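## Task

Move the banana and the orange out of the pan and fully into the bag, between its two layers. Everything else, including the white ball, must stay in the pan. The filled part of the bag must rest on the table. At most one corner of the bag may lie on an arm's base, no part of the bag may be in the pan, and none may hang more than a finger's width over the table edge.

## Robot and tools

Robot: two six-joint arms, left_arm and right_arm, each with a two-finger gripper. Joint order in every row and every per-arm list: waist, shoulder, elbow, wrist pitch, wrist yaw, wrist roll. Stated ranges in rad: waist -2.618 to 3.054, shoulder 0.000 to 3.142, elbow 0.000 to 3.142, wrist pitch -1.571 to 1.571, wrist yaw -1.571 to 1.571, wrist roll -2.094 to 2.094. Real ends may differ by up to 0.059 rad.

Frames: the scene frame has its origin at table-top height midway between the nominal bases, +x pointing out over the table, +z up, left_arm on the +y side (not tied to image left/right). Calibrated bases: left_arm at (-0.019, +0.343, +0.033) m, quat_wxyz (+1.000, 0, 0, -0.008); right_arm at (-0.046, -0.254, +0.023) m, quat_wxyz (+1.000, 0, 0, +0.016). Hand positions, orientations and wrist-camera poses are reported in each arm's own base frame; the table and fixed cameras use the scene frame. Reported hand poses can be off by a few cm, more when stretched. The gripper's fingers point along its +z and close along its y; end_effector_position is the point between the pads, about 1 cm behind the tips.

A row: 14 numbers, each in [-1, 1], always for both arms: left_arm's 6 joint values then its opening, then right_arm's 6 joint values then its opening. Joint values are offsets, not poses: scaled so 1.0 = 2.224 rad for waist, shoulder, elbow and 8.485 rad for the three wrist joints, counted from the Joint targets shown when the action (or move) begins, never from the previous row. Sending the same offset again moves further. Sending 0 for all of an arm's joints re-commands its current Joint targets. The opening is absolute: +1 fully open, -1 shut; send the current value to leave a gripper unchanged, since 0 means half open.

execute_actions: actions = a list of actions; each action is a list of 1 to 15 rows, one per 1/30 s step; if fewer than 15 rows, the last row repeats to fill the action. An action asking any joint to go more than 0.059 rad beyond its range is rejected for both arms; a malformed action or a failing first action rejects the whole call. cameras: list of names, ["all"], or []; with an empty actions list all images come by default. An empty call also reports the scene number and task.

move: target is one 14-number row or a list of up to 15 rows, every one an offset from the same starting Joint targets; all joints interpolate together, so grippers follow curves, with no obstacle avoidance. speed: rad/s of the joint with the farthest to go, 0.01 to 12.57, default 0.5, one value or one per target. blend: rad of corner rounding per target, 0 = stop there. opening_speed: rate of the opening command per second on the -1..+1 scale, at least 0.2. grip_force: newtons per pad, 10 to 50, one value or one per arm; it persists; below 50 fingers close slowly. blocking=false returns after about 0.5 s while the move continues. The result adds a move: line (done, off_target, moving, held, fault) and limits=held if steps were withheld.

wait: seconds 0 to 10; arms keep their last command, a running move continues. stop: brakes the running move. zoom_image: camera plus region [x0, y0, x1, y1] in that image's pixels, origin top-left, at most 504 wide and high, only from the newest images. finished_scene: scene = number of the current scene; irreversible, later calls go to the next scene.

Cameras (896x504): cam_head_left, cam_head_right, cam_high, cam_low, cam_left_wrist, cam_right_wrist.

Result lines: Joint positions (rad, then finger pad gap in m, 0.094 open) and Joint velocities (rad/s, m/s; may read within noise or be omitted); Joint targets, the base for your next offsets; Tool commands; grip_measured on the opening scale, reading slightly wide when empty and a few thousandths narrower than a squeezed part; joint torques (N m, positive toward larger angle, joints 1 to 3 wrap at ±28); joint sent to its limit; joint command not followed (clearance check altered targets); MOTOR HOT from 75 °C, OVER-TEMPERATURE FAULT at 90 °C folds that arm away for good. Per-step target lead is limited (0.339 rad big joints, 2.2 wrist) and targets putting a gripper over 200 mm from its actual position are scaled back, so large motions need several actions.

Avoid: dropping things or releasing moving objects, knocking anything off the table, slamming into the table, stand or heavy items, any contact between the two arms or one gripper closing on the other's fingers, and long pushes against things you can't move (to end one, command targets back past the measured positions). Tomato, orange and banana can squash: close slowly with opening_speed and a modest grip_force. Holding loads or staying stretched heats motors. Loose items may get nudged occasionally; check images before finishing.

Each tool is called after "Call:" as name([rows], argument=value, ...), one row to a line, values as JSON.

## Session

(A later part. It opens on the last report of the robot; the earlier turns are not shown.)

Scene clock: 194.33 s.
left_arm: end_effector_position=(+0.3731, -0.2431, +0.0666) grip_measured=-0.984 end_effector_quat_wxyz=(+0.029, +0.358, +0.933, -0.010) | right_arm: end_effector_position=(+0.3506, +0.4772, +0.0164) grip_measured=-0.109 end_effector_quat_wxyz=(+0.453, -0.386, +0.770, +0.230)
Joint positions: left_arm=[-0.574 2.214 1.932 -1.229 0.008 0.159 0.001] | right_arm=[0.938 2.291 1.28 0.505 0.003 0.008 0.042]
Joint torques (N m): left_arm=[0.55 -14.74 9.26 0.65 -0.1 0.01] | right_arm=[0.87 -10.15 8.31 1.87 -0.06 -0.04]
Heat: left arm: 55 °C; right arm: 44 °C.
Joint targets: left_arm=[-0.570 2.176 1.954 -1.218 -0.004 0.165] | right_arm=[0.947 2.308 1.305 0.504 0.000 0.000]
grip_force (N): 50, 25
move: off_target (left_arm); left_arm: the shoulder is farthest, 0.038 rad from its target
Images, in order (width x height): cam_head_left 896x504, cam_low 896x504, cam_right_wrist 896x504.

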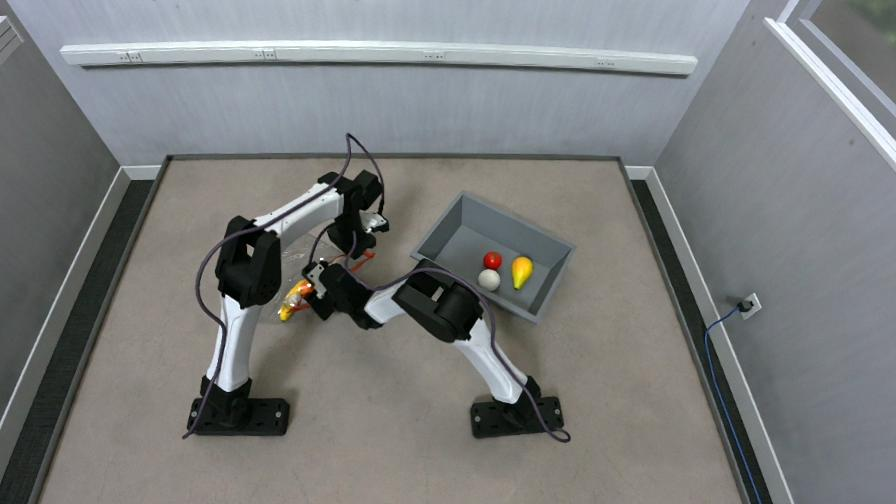

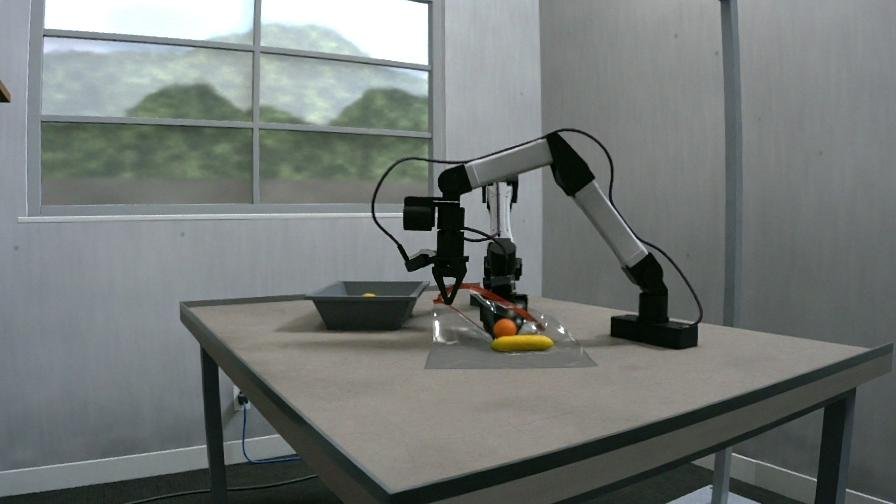

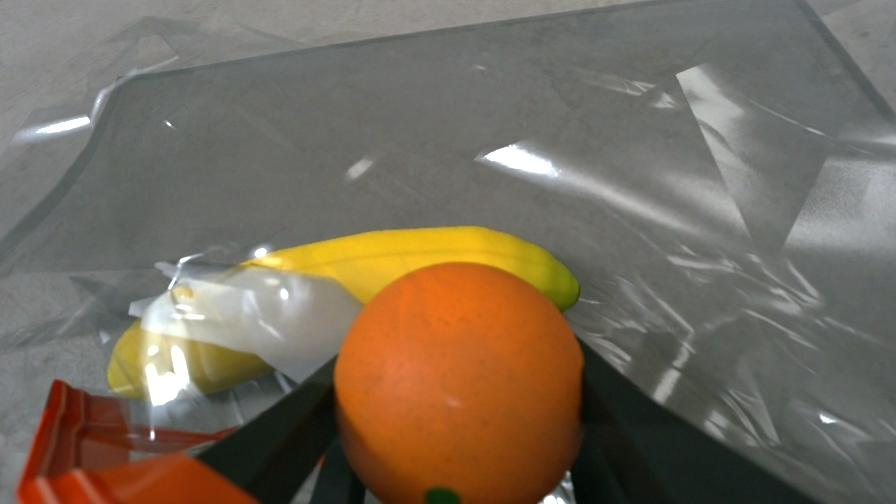

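Call:
move(target=[0,0,0,0,0,0,-1,0,0.0564,0.1176,-0.0162,0,0,-0.12], speed=0.25, cameras=["cam_head_left","cam_low","cam_right_wrist"])

Call:
zoom_image(camera="cam_head_left", region=[250, 230, 450, 390])

Call:
zoom_image(camera="cam_low", region=[400, 240, 640, 380])

Scene clock: 196.13 s.
left_arm: end_effector_position=(+0.3731, -0.2431, +0.0666) grip_measured=-0.984 end_effector_quat_wxyz=(+0.029, +0.358, +0.933, -0.010) | right_arm: end_effector_position=(+0.3794, +0.5165, +0.0274) grip_measured=-0.109 end_effector_quat_wxyz=(+0.462, -0.383, +0.765, +0.235)
Joint positions: left_arm=[-0.574 2.214 1.932 -1.229 0.008 0.159 0.001] | right_arm=[0.938 2.41 1.544 0.386 0.003 0.008 0.042]
Joint torques (N m): left_arm=[0.54 -14.71 9.21 0.66 -0.09 0.02] | right_arm=[0.83 -10.92 8.55 1.63 -0.06 -0.04]
Heat: left arm: 56 °C; right arm: 44 °C.
Joint targets: left_arm=[-0.570 2.176 1.954 -1.218 -0.004 0.165] | right_arm=[0.946 2.434 1.566 0.367 0.000 0.000]
grip_force (N): 50, 25
move: off_target (left_arm); left_arm: the shoulder is farthest, 0.038 rad from its target
Images, in order (width x height): cam_head_left 896x504, cam_low 896x504, cam_right_wrist 896x504.

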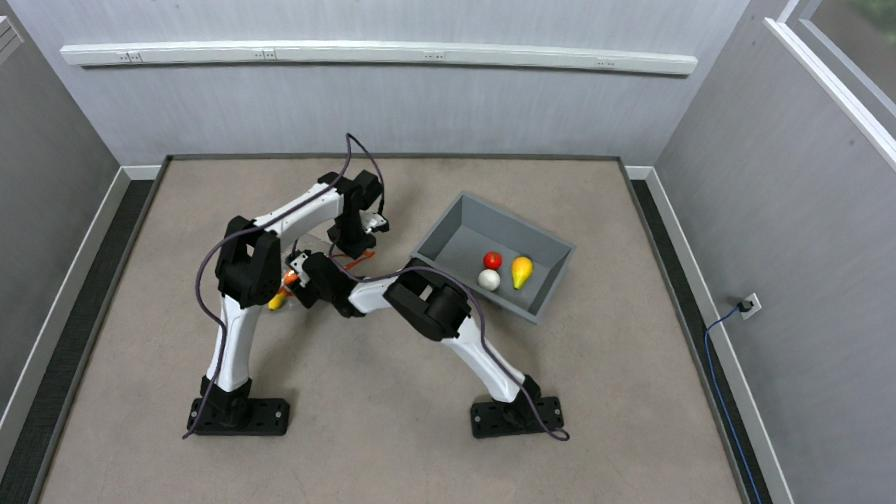

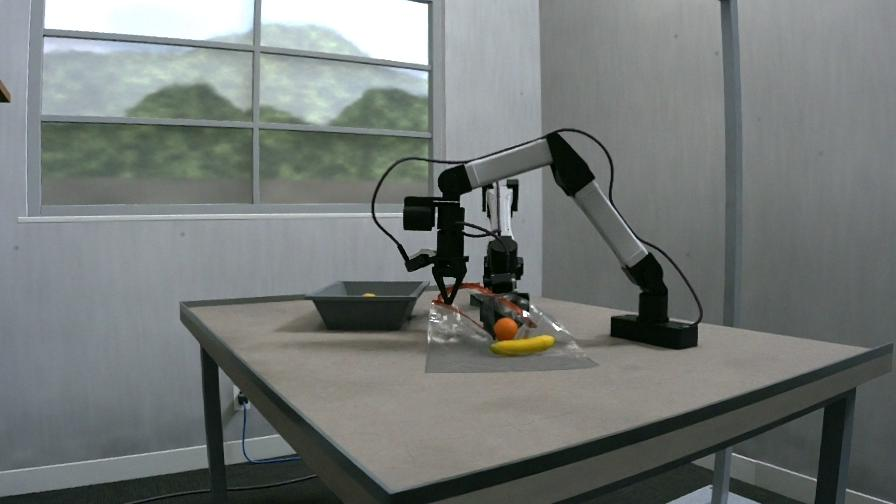

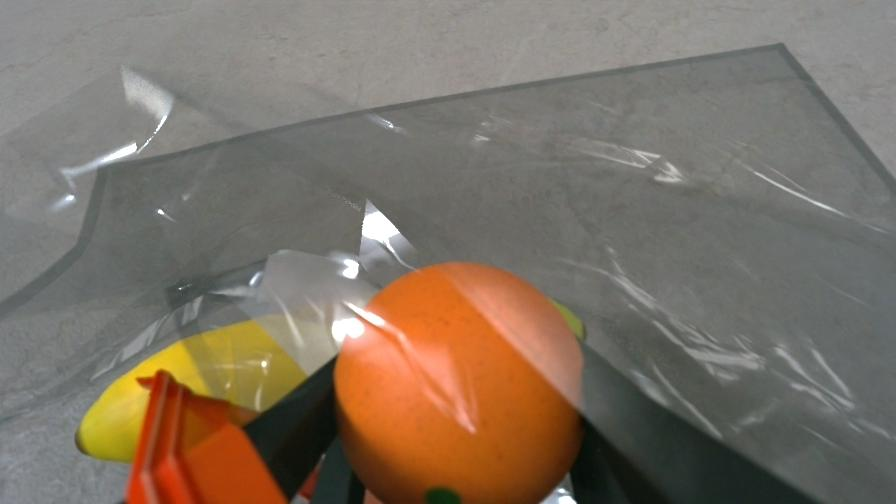

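Scaled by 2.520 from the camera's 896x504 image, which has a finer 1280x720 frame.

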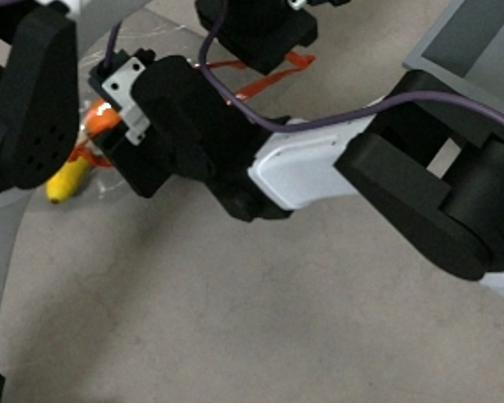

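Scaled by 2.100 from the camera's 896x504 image, which has a finer 1280x720 frame.

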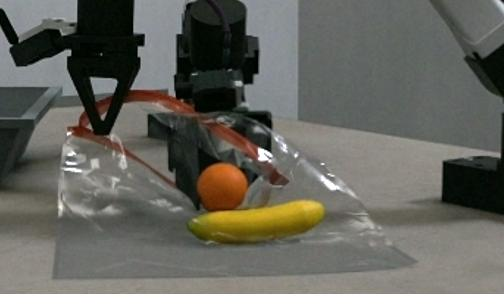

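Call:
move([
  [0,0,0,0,0,0,-1,0,0.014,0,0.0035,0,0,-0.12],
  [0,0,0,0,0,0,-1,0,0.014,0,0.0035,0,0,0.3],
], speed=0.15, opening_speed=0.4, cameras=["cam_low","cam_right_wrist"])

Call:
zoom_image(camera="cam_low", region=[400, 240, 640, 380])

Scene clock: 198.80 s.
left_arm: end_effector_position=(+0.3732, -0.2430, +0.0666) grip_measured=-0.984 end_effector_quat_wxyz=(+0.029, +0.358, +0.933, -0.010) | right_arm: end_effector_position=(+0.3800, +0.5177, +0.0144) grip_measured=+0.299 end_effector_quat_wxyz=(+0.460, -0.384, +0.766, +0.234)
Joint positions: left_arm=[-0.574 2.214 1.932 -1.229 0.007 0.159 0.001] | right_arm=[0.938 2.444 1.552 0.405 0.002 0.008 0.061]
Joint torques (N m): left_arm=[0.51 -14.75 9.22 0.65 -0.09 0.01] | right_arm=[0.84 -11.25 7.76 1.76 -0.05 -0.04]
Heat: left arm: 56 °C; right arm: 44 °C.
Joint targets: left_arm=[-0.570 2.176 1.954 -1.218 -0.004 0.165] | right_arm=[0.946 2.465 1.566 0.396 0.000 0.000]
grip_force (N): 50, 25
move: off_target (left_arm); left_arm: the shoulder is farthest, 0.038 rad from its target
Images, in order (width x height): cam_low 896x504, cam_right_wrist 896x504.

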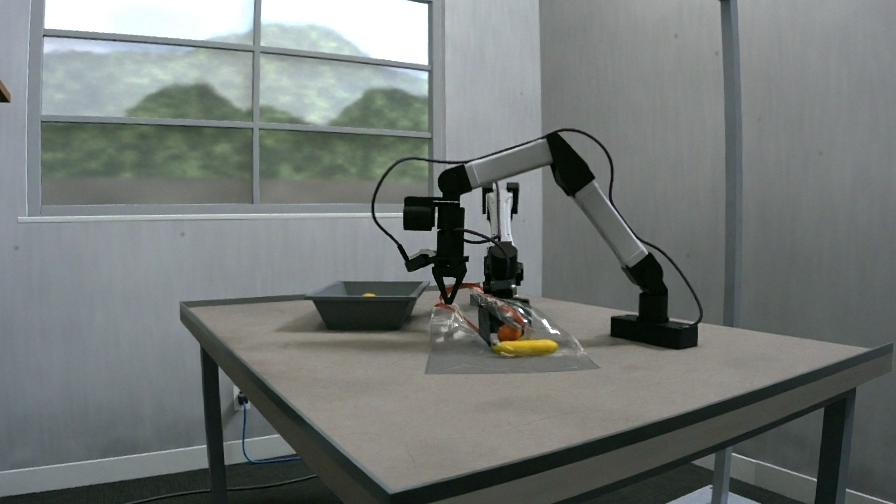

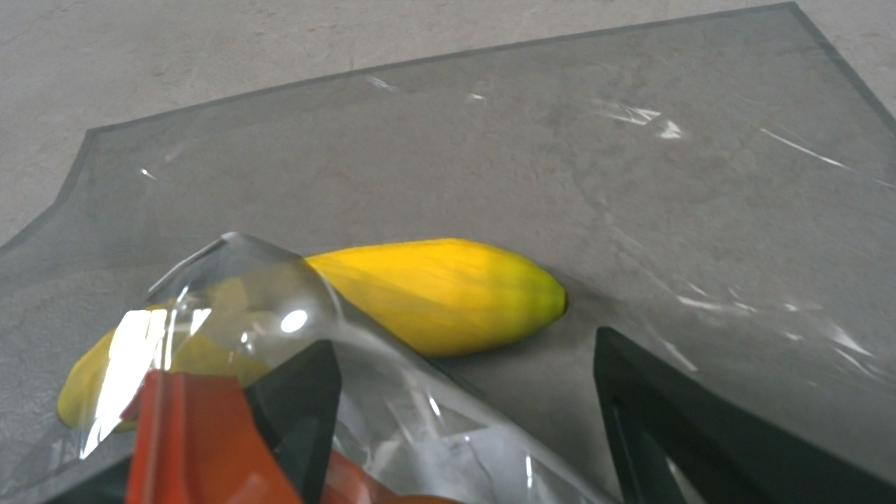

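Scaled by 2.100 from the camera's 896x504 image, which has a finer 1280x720 frame.

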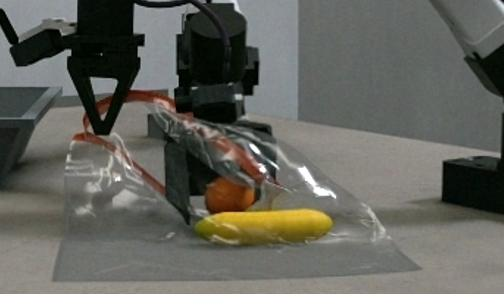

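Call:
move(target=[0,0,0,0,0,0,-1,0,-0.0922,-0.1163,0.0075,0,0,0.3], speed=0.25, cameras=["cam_low","cam_right_wrist"])

Call:
zoom_image(camera="cam_low", region=[400, 240, 640, 380])

Scene clock: 201.00 s.
left_arm: end_effector_position=(+0.3732, -0.2430, +0.0666) grip_measured=-0.984 end_effector_quat_wxyz=(+0.029, +0.358, +0.933, -0.010) | right_arm: end_effector_position=(+0.3500, +0.4767, +0.0019) grip_measured=+0.299 end_effector_quat_wxyz=(+0.432, -0.392, +0.782, +0.220)
Joint positions: left_arm=[-0.574 2.214 1.932 -1.229 0.007 0.159 0.001] | right_arm=[0.938 2.315 1.312 0.443 0.002 0.008 0.061]
Joint torques (N m): left_arm=[0.55 -14.76 9.24 0.65 -0.08 0] | right_arm=[0.83 -16.68 5.6 1.97 -0.05 -0.04]
Heat: left arm: 57 °C; right arm: 46 °C.
Joint targets: left_arm=[-0.570 2.176 1.954 -1.218 -0.004 0.165] | right_arm=[0.946 2.260 1.308 0.460 0.000 0.000]
grip_force (N): 50, 25
move: off_target (left_arm, right_arm); left_arm: the shoulder is farthest, 0.038 rad from its target; right_arm: the shoulder is farthest, 0.055 rad from its target
Images, in order (width x height): cam_low 896x504, cam_right_wrist 896x504.

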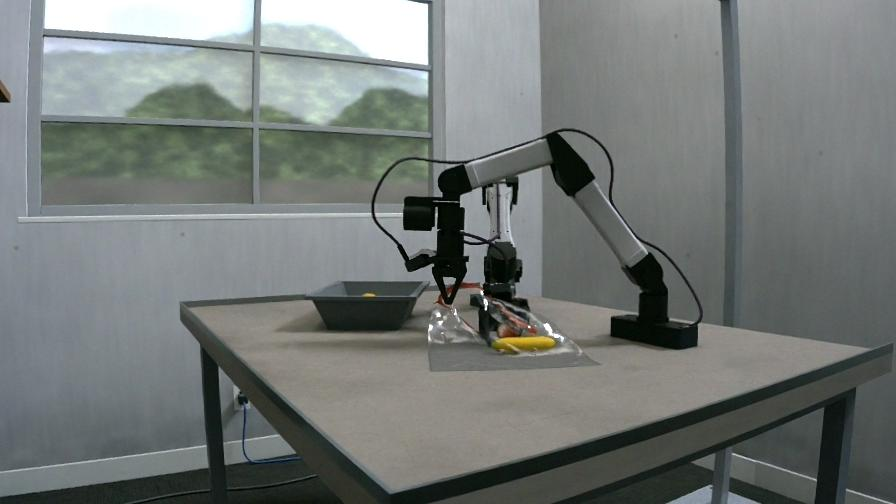

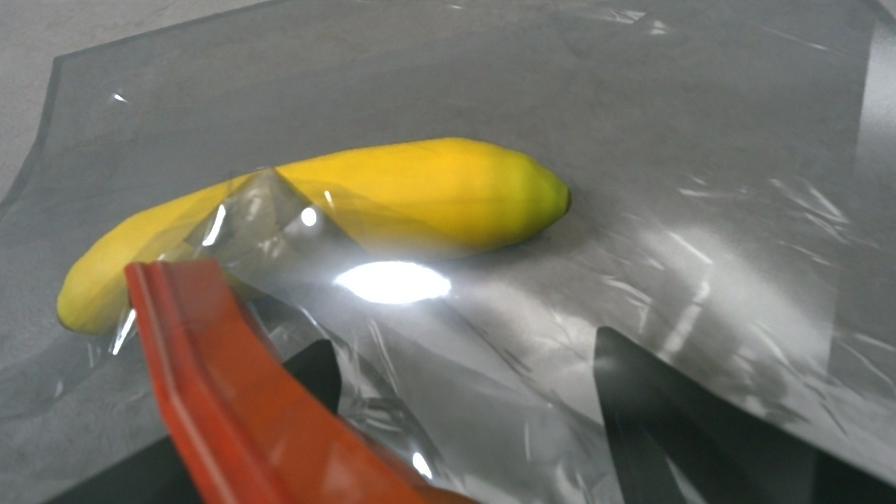

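Scaled by 2.100 from the camera's 896x504 image, which has a finer 1280x720 frame.

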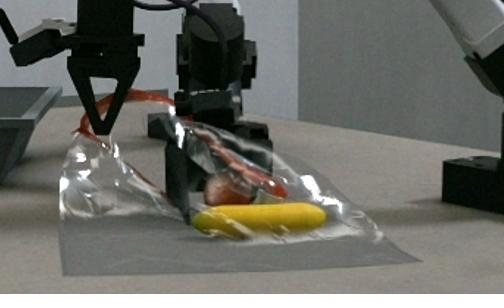

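Call:
move([
  [0,0,0,0,0,0,-1,0,0,0,0,0,0,0.5],
  [0,0,0,0,0,0,-1,0,-0.0764,-0.112,0.0083,0,0,0.5],
], speed=0.25, opening_speed=0.6, cameras=["cam_low","cam_right_wrist","cam_head_left"])

Call:
zoom_image(camera="cam_low", region=[400, 240, 640, 380])

Call:
zoom_image(camera="cam_head_left", region=[250, 200, 410, 340])

Scene clock: 203.97 s.
left_arm: end_effector_position=(+0.3732, -0.2430, +0.0666) grip_measured=-0.984 end_effector_quat_wxyz=(+0.029, +0.358, +0.933, -0.010) | right_arm: end_effector_position=(+0.3196, +0.4353, +0.0148) grip_measured=+0.499 end_effector_quat_wxyz=(+0.428, -0.393, +0.784, +0.218)
Joint positions: left_arm=[-0.574 2.214 1.932 -1.229 0.007 0.159 0.001] | right_arm=[0.938 2.14 1.062 0.509 0.002 0.008 0.07]
Joint torques (N m): left_arm=[0.51 -14.72 9.28 0.65 -0.08 0.01] | right_arm=[0.84 -14.74 5.31 2 -0.04 -0.04]
Heat: left arm: 57 °C; right arm: 48 °C.
Joint targets: left_arm=[-0.570 2.176 1.954 -1.218 -0.004 0.165] | right_arm=[0.946 2.090 1.059 0.530 0.000 0.000]
grip_force (N): 50, 25
move: off_target (left_arm, right_arm); left_arm: the shoulder is farthest, 0.038 rad from its target; right_arm: the shoulder is farthest, 0.050 rad from its target
Images, in order (width x height): cam_head_left 896x504, cam_low 896x504, cam_right_wrist 896x504.

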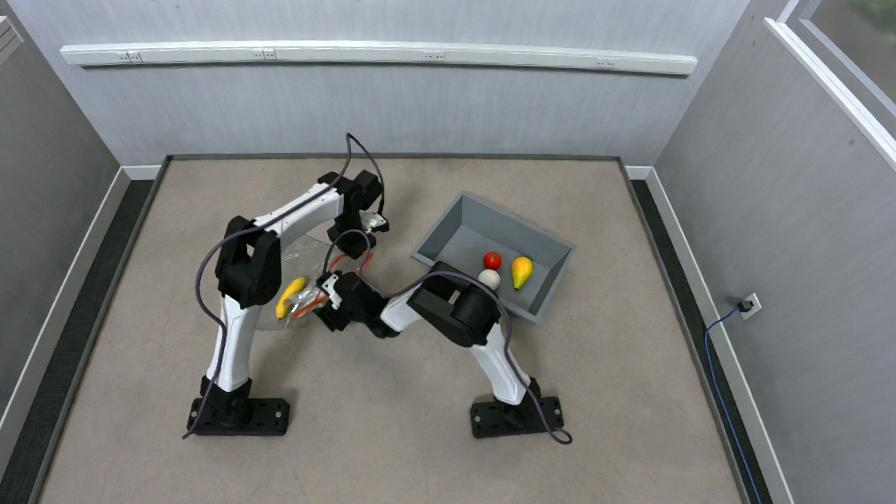

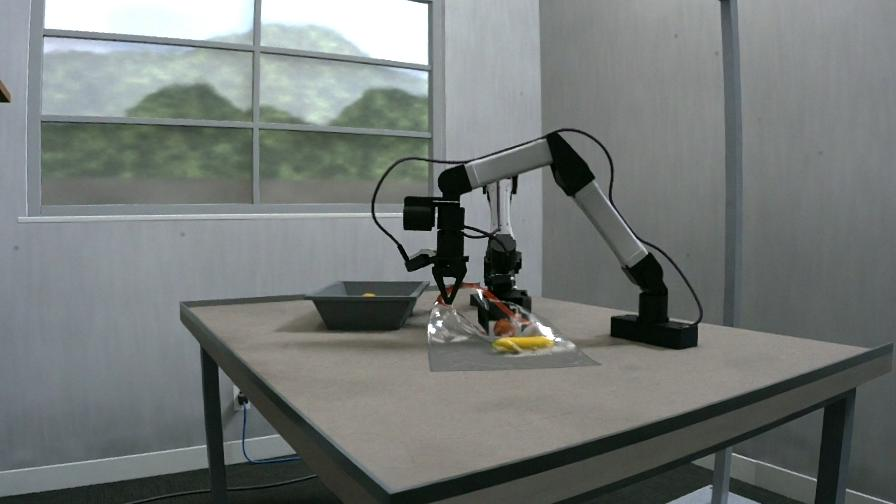

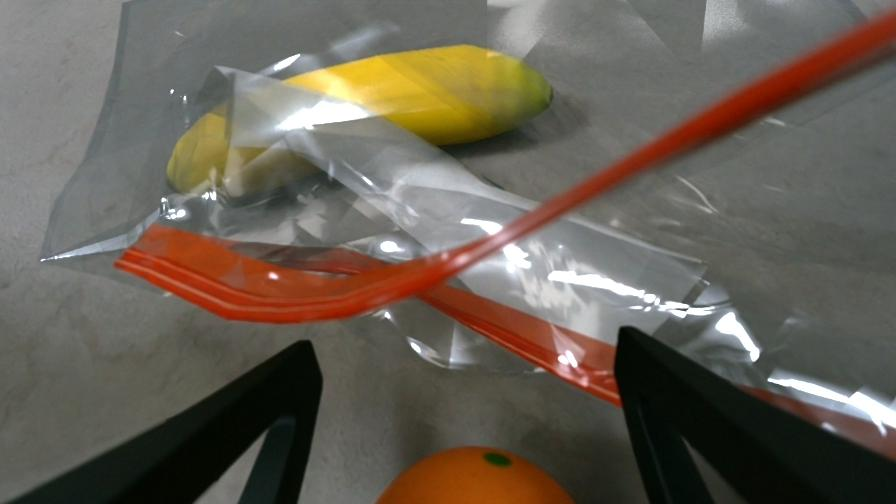

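Scaled by 2.100 from the camera's 896x504 image, which has a finer 1280x720 frame.

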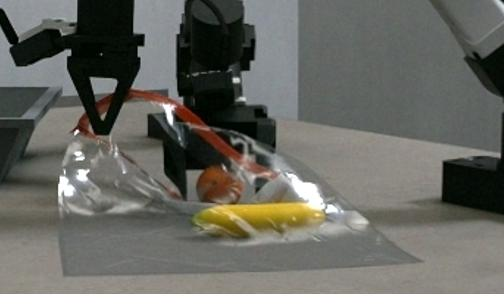

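Scaled by 3.150 from the camera's 896x504 image, which has a finer 1280x720 frame.

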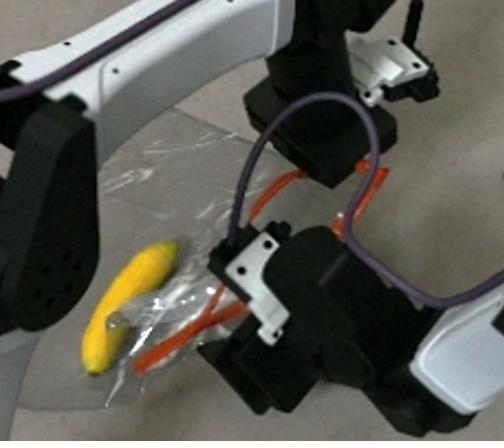

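Call:
move(target=[0,0,0,0,0,0,-1,0,-0.0112,-0.0896,0.0256,0,0,0.5], speed=0.2, cameras=["cam_low","cam_right_wrist"])

Call:
zoom_image(camera="cam_low", region=[400, 240, 640, 380])

Scene clock: 206.57 s.
left_arm: end_effector_position=(+0.3732, -0.2430, +0.0666) grip_measured=-0.984 end_effector_quat_wxyz=(+0.029, +0.358, +0.933, -0.010) | right_arm: end_effector_position=(+0.2987, +0.4068, +0.0014) grip_measured=+0.499 end_effector_quat_wxyz=(+0.445, -0.388, +0.775, +0.226)
Joint positions: left_arm=[-0.574 2.214 1.932 -1.229 0.007 0.159 0.001] | right_arm=[0.938 2.113 0.862 0.726 0.002 0.008 0.07]
Joint torques (N m): left_arm=[0.58 -14.68 9.22 0.66 -0.07 0] | right_arm=[0.83 -13.63 4.67 2.1 -0.05 -0.04]
Heat: left arm: 57 °C; right arm: 49 °C.
Joint targets: left_arm=[-0.570 2.176 1.954 -1.218 -0.004 0.165] | right_arm=[0.946 2.065 0.859 0.747 0.000 0.000]
grip_force (N): 50, 25
move: off_target (left_arm, right_arm); left_arm: the shoulder is farthest, 0.038 rad from its target; right_arm: the shoulder is farthest, 0.048 rad from its target
Images, in order (width x height): cam_low 896x504, cam_right_wrist 896x504.

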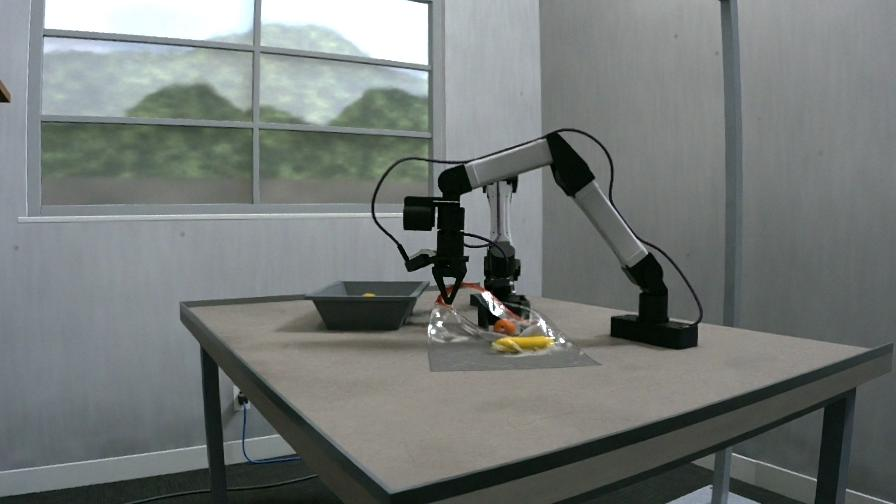

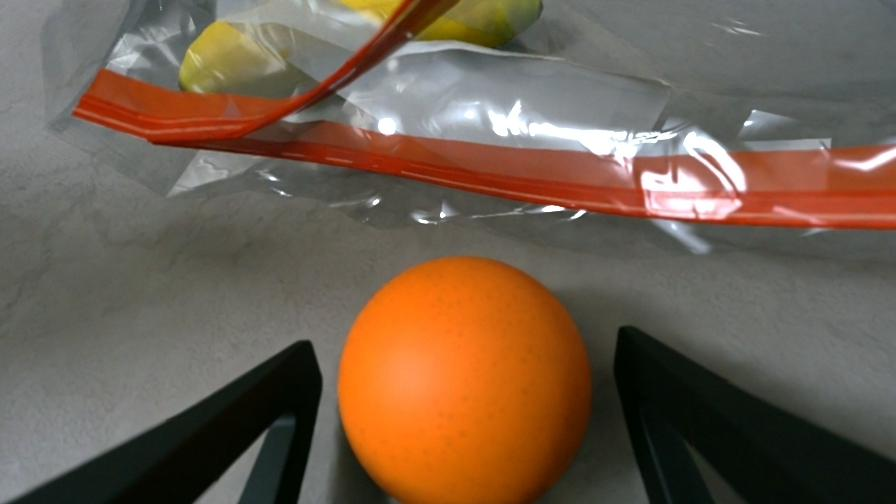

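Scaled by 2.100 from the camera's 896x504 image, which has a finer 1280x720 frame.

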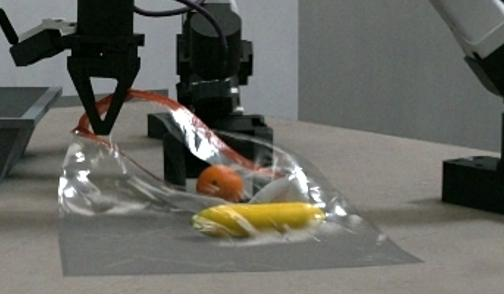

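Call:
move([
  [0,0,0,0,0,0,-1,0,0,0,0,0,0,-0.12],
  [0,0,0,0,0,0,-1,0,-0.0697,0.0137,-0.0256,0,0,-0.12],
], speed=0.3, opening_speed=0.5, cameras=["cam_low","cam_right_wrist"])

Call:
zoom_image(camera="cam_low", region=[400, 240, 640, 380])

Scene clock: 210.43 s.
left_arm: end_effector_position=(+0.3732, -0.2430, +0.0666) grip_measured=-0.984 end_effector_quat_wxyz=(+0.029, +0.358, +0.933, -0.010) | right_arm: end_effector_position=(+0.2934, +0.3996, +0.0383) grip_measured=-0.106 end_effector_quat_wxyz=(+0.432, -0.392, +0.782, +0.220)
Joint positions: left_arm=[-0.574 2.214 1.932 -1.229 0.007 0.159 0.001] | right_arm=[0.938 1.951 0.867 0.525 0.002 0.008 0.042]
Joint torques (N m): left_arm=[0.57 -14.72 9.25 0.65 -0.08 0.01] | right_arm=[0.84 -12.48 7.86 1.82 -0.05 -0.04]
Heat: left arm: 58 °C; right arm: 50 °C.
Joint targets: left_arm=[-0.570 2.176 1.954 -1.218 -0.004 0.165] | right_arm=[0.946 1.910 0.890 0.531 0.000 0.000]
grip_force (N): 50, 25
move: off_target (left_arm, right_arm); left_arm: the shoulder is farthest, 0.038 rad from its target; right_arm: the shoulder is farthest, 0.041 rad from its target
Images, in order (width x height): cam_low 896x504, cam_right_wrist 896x504.

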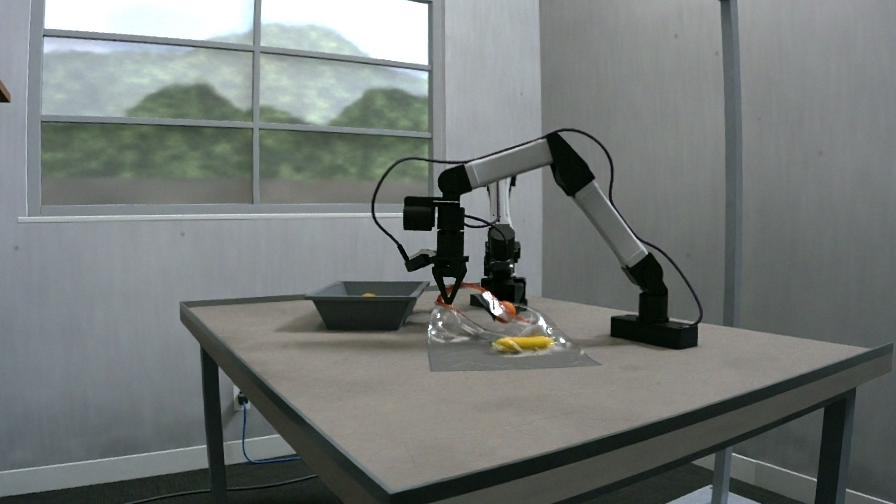

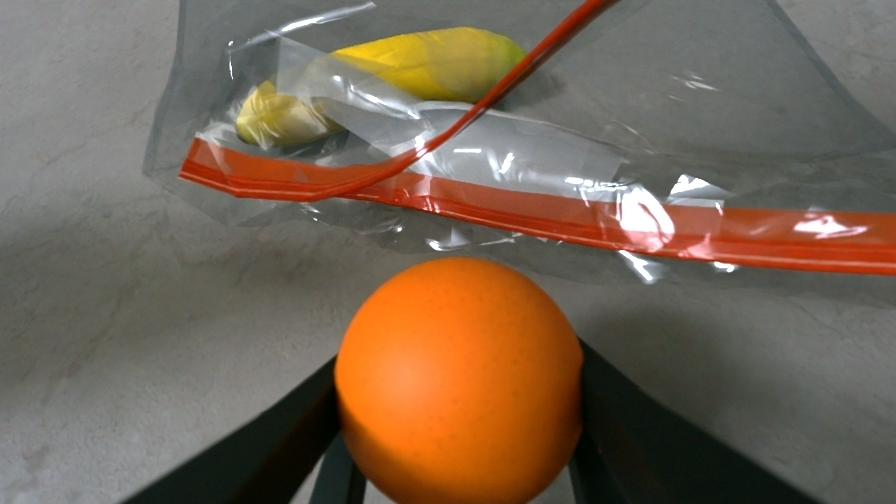

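Scaled by 2.100 from the camera's 896x504 image, which has a finer 1280x720 frame.

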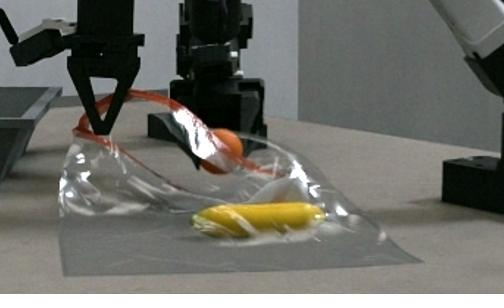

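Call:
move([
  [0,0,0,0,0,0,-1,-0.0252,0,0,0,0,0,-0.12],
  [0,0,0,0,0,0,-1,-0.0252,0.1067,0.1235,-0.0057,0,0,-0.12],
], speed=0.3, blend=[0.01,0], cameras=["cam_low","cam_right_wrist","cam_head_left"])

Call:
zoom_image(camera="cam_low", region=[400, 240, 640, 380])

Call:
zoom_image(camera="cam_head_left", region=[250, 200, 410, 340])

Scene clock: 212.50 s.
left_arm: end_effector_position=(+0.3732, -0.2430, +0.0666) grip_measured=-0.984 end_effector_quat_wxyz=(+0.029, +0.358, +0.933, -0.010) | right_arm: end_effector_position=(+0.3518, +0.4352, +0.0399) grip_measured=-0.106 end_effector_quat_wxyz=(+0.452, -0.370, +0.782, +0.217)
Joint positions: left_arm=[-0.574 2.214 1.932 -1.229 0.007 0.159 0.001] | right_arm=[0.892 2.135 1.138 0.476 0.002 0.007 0.042]
Joint torques (N m): left_arm=[0.55 -14.71 9.24 0.65 -0.09 0.02] | right_arm=[-0.08 -9.57 8.57 1.88 -0.05 -0.03]
Heat: left arm: 58 °C; right arm: 51 °C.
Joint targets: left_arm=[-0.570 2.176 1.954 -1.218 -0.004 0.165] | right_arm=[0.890 2.147 1.164 0.482 0.000 0.000]
grip_force (N): 50, 25
move: off_target (left_arm); left_arm: the shoulder is farthest, 0.038 rad from its target
Images, in order (width x height): cam_head_left 896x504, cam_low 896x504, cam_right_wrist 896x504.

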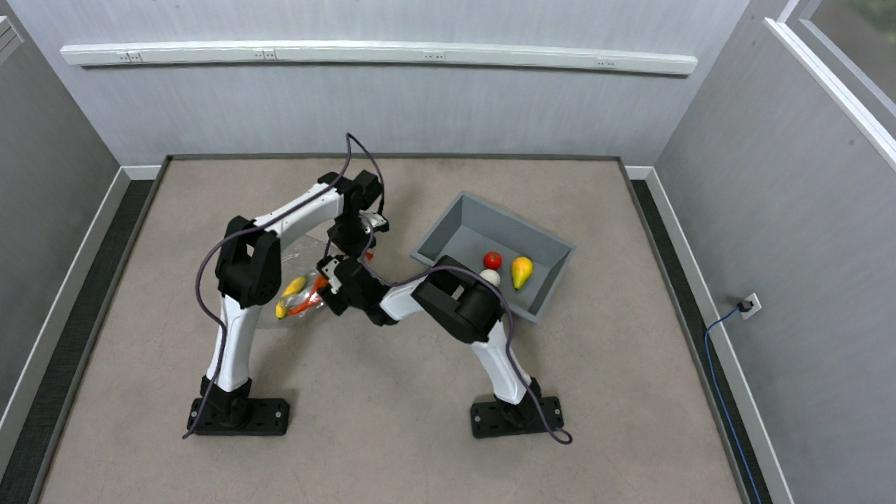

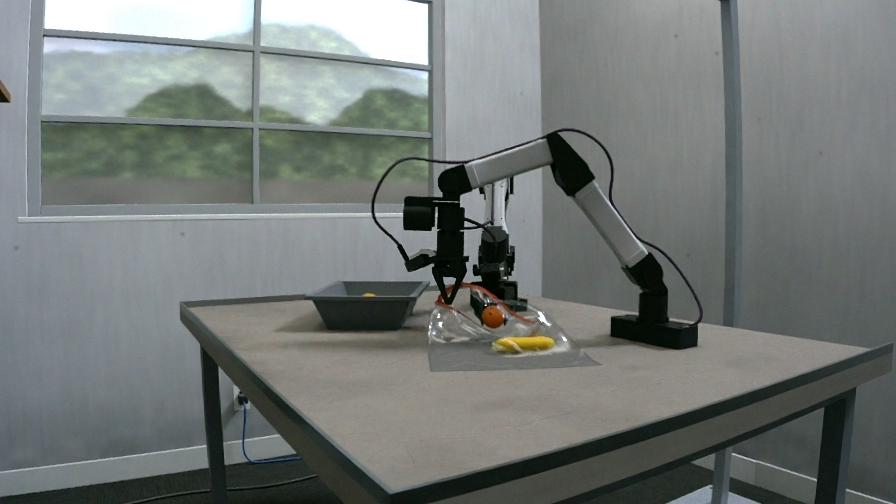

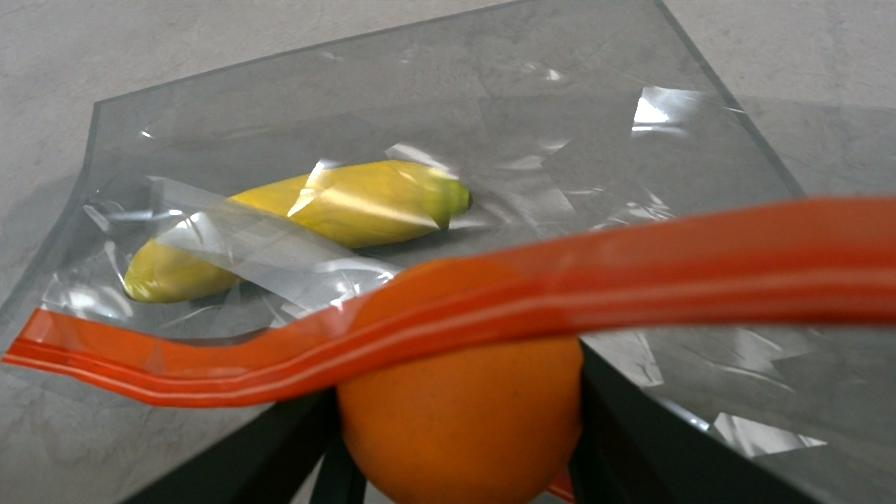

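Scaled by 2.100 from the camera's 896x504 image, which has a finer 1280x720 frame.

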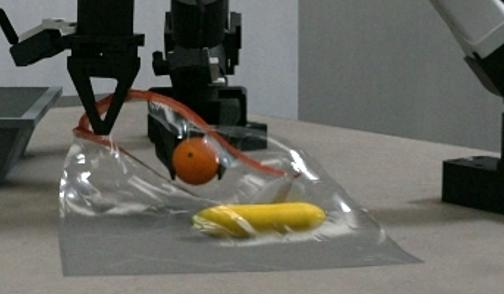

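Scaled by 3.150 from the camera's 896x504 image, which has a finer 1280x720 frame.

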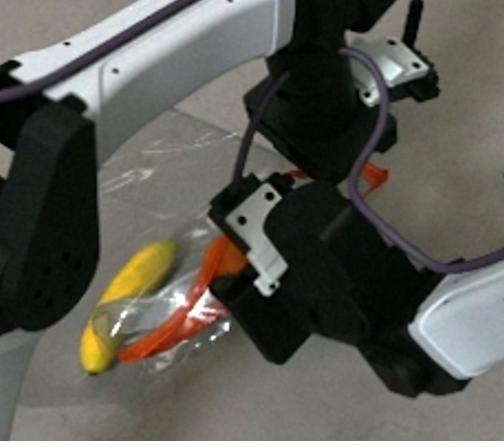

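Call:
move(target=[0,0,0,0,0,0,-1,0.0157,0.1072,0.1862,-0.0206,0,0,-0.12], speed=0.3, cameras=["cam_low","cam_right_wrist","cam_head_left"])

Call:
zoom_image(camera="cam_low", region=[400, 240, 640, 380])

Call:
zoom_image(camera="cam_head_left", region=[250, 200, 410, 340])

Scene clock: 214.87 s.
left_arm: end_effector_position=(+0.3732, -0.2430, +0.0666) grip_measured=-0.984 end_effector_quat_wxyz=(+0.029, +0.358, +0.933, -0.010) | right_arm: end_effector_position=(+0.3860, +0.5045, +0.0354) grip_measured=-0.106 end_effector_quat_wxyz=(+0.449, -0.380, +0.777, +0.223)
Joint positions: left_arm=[-0.574 2.214 1.932 -1.229 0.007 0.159 0.001] | right_arm=[0.918 2.371 1.549 0.3 0.002 0.007 0.042]
Joint torques (N m): left_arm=[0.54 -14.69 9.24 0.64 -0.08 0.02] | right_arm=[0.64 -11.54 9.46 1.89 -0.04 -0.04]
Heat: left arm: 58 °C; right arm: 51 °C.
Joint targets: left_arm=[-0.570 2.176 1.954 -1.218 -0.004 0.165] | right_arm=[0.925 2.386 1.578 0.307 0.000 0.000]
grip_force (N): 50, 25
move: off_target (left_arm); left_arm: the shoulder is farthest, 0.038 rad from its target
Images, in order (width x height): cam_head_left 896x504, cam_low 896x504, cam_right_wrist 896x504.

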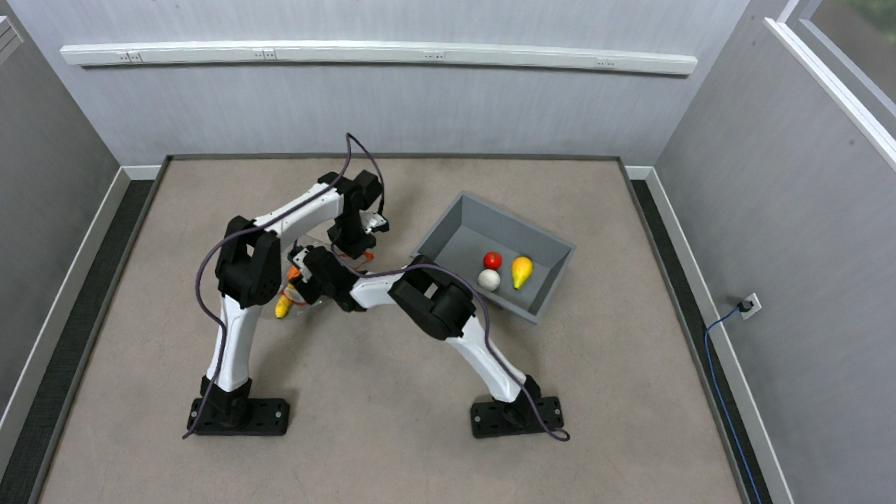

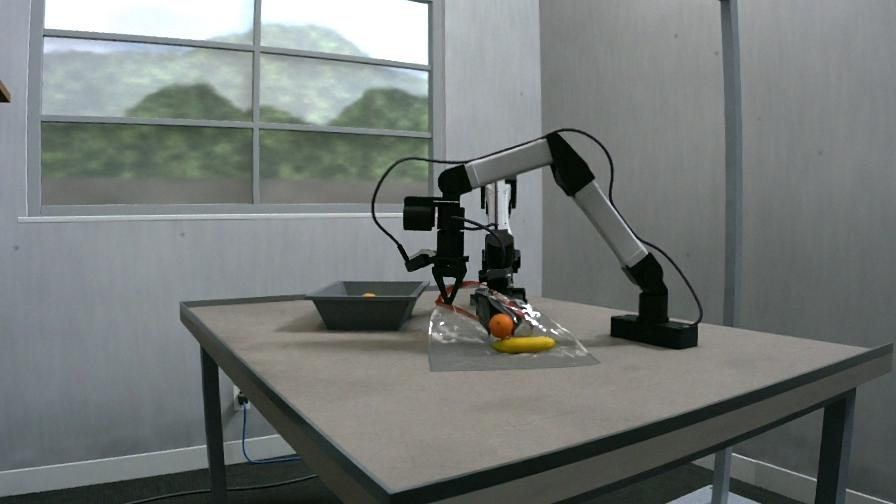

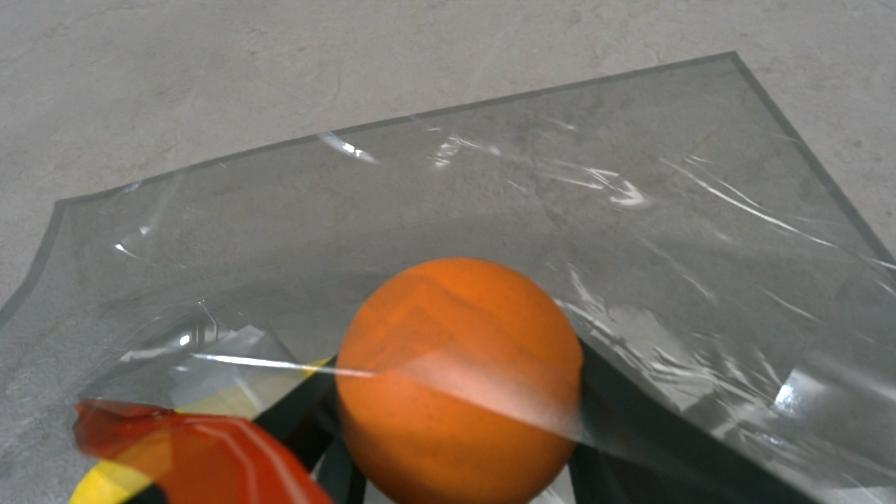

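Scaled by 2.100 from the camera's 896x504 image, which has a finer 1280x720 frame.

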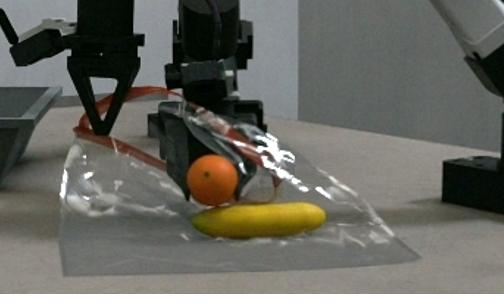

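Scaled by 3.150 from the camera's 896x504 image, which has a finer 1280x720 frame.

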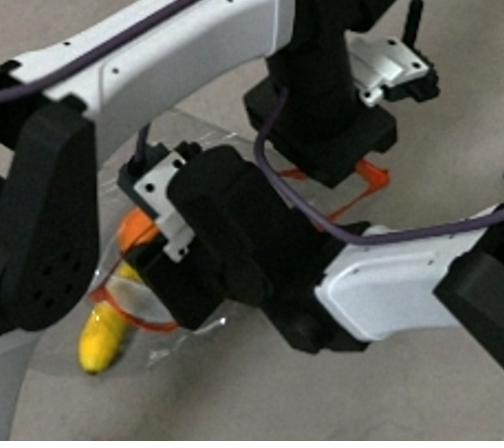

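Call:
move([
  [0,0,0,0,0,0,-1,0,0.0762,0.0668,0.0026,0,0,-0.12],
  [0,0,0,0,0,0,-1,0,0.0762,0.0668,0.0026,0,0,0.35],
], speed=0.25, opening_speed=0.4, cameras=["cam_low","cam_right_wrist"])

Call:
zoom_image(camera="cam_low", region=[400, 240, 640, 380])

Scene clock: 217.67 s.
left_arm: end_effector_position=(+0.3732, -0.2430, +0.0666) grip_measured=-0.984 end_effector_quat_wxyz=(+0.029, +0.358, +0.933, -0.010) | right_arm: end_effector_position=(+0.4092, +0.5342, +0.0276) grip_measured=+0.348 end_effector_quat_wxyz=(+0.483, -0.370, +0.757, +0.239)
Joint positions: left_arm=[-0.574 2.214 1.932 -1.229 0.007 0.159 0.001] | right_arm=[0.918 2.521 1.716 0.371 0.005 0.007 0.063]
Joint torques (N m): left_arm=[0.53 -14.74 9.24 0.65 -0.08 0.01] | right_arm=[0.7 -10.82 7.76 1.46 -0.07 -0.03]
Heat: left arm: 59 °C; right arm: 50 °C.
Joint targets: left_arm=[-0.570 2.176 1.954 -1.218 -0.004 0.165] | right_arm=[0.925 2.555 1.727 0.329 0.000 0.000]
grip_force (N): 50, 25
move: off_target (left_arm, right_arm); target 2's new numbers were sent with right_arm's wrist pitch 0.040 rad from that target; left_arm: the shoulder is farthest, 0.038 rad from its target; right_arm: the wrist pitch is farthest, 0.042 rad from its target
Images, in order (width x height): cam_low 896x504, cam_right_wrist 896x504.

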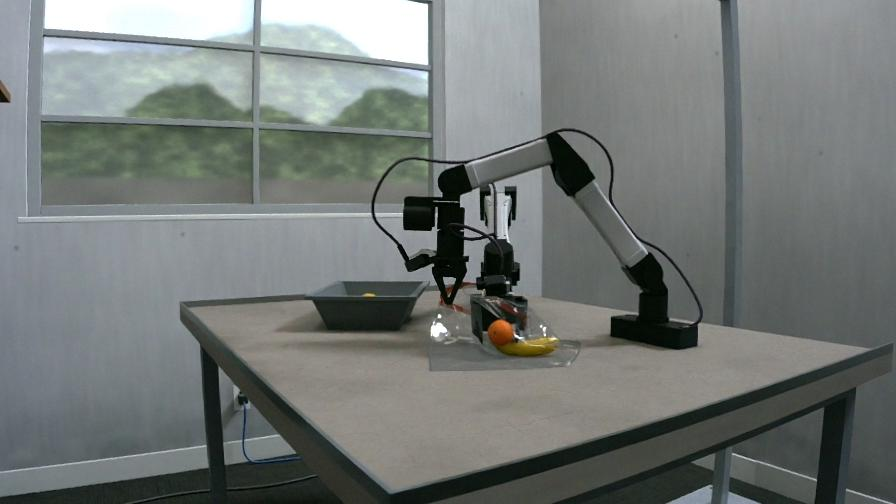

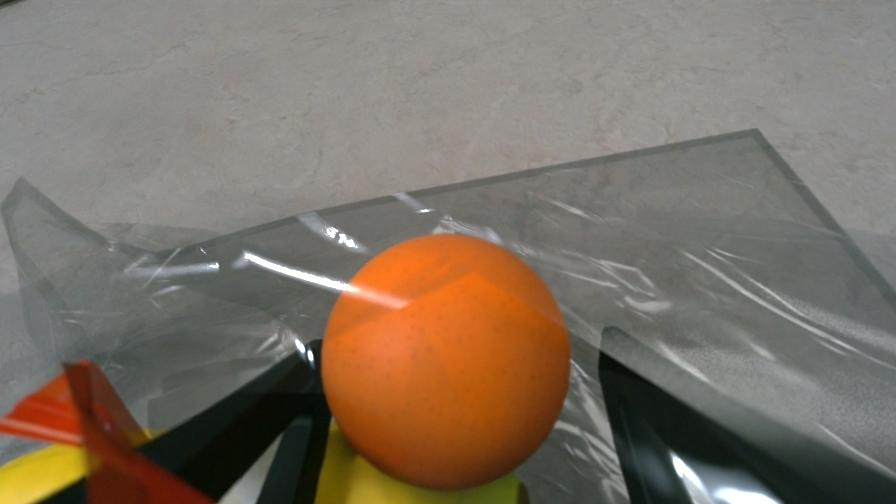

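Scaled by 2.100 from the camera's 896x504 image, which has a finer 1280x720 frame.

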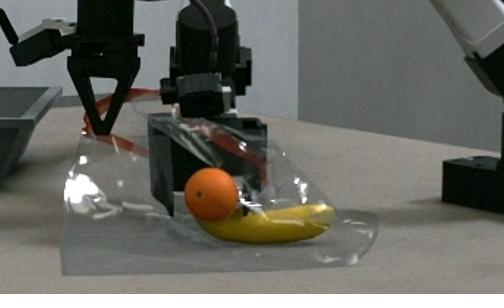

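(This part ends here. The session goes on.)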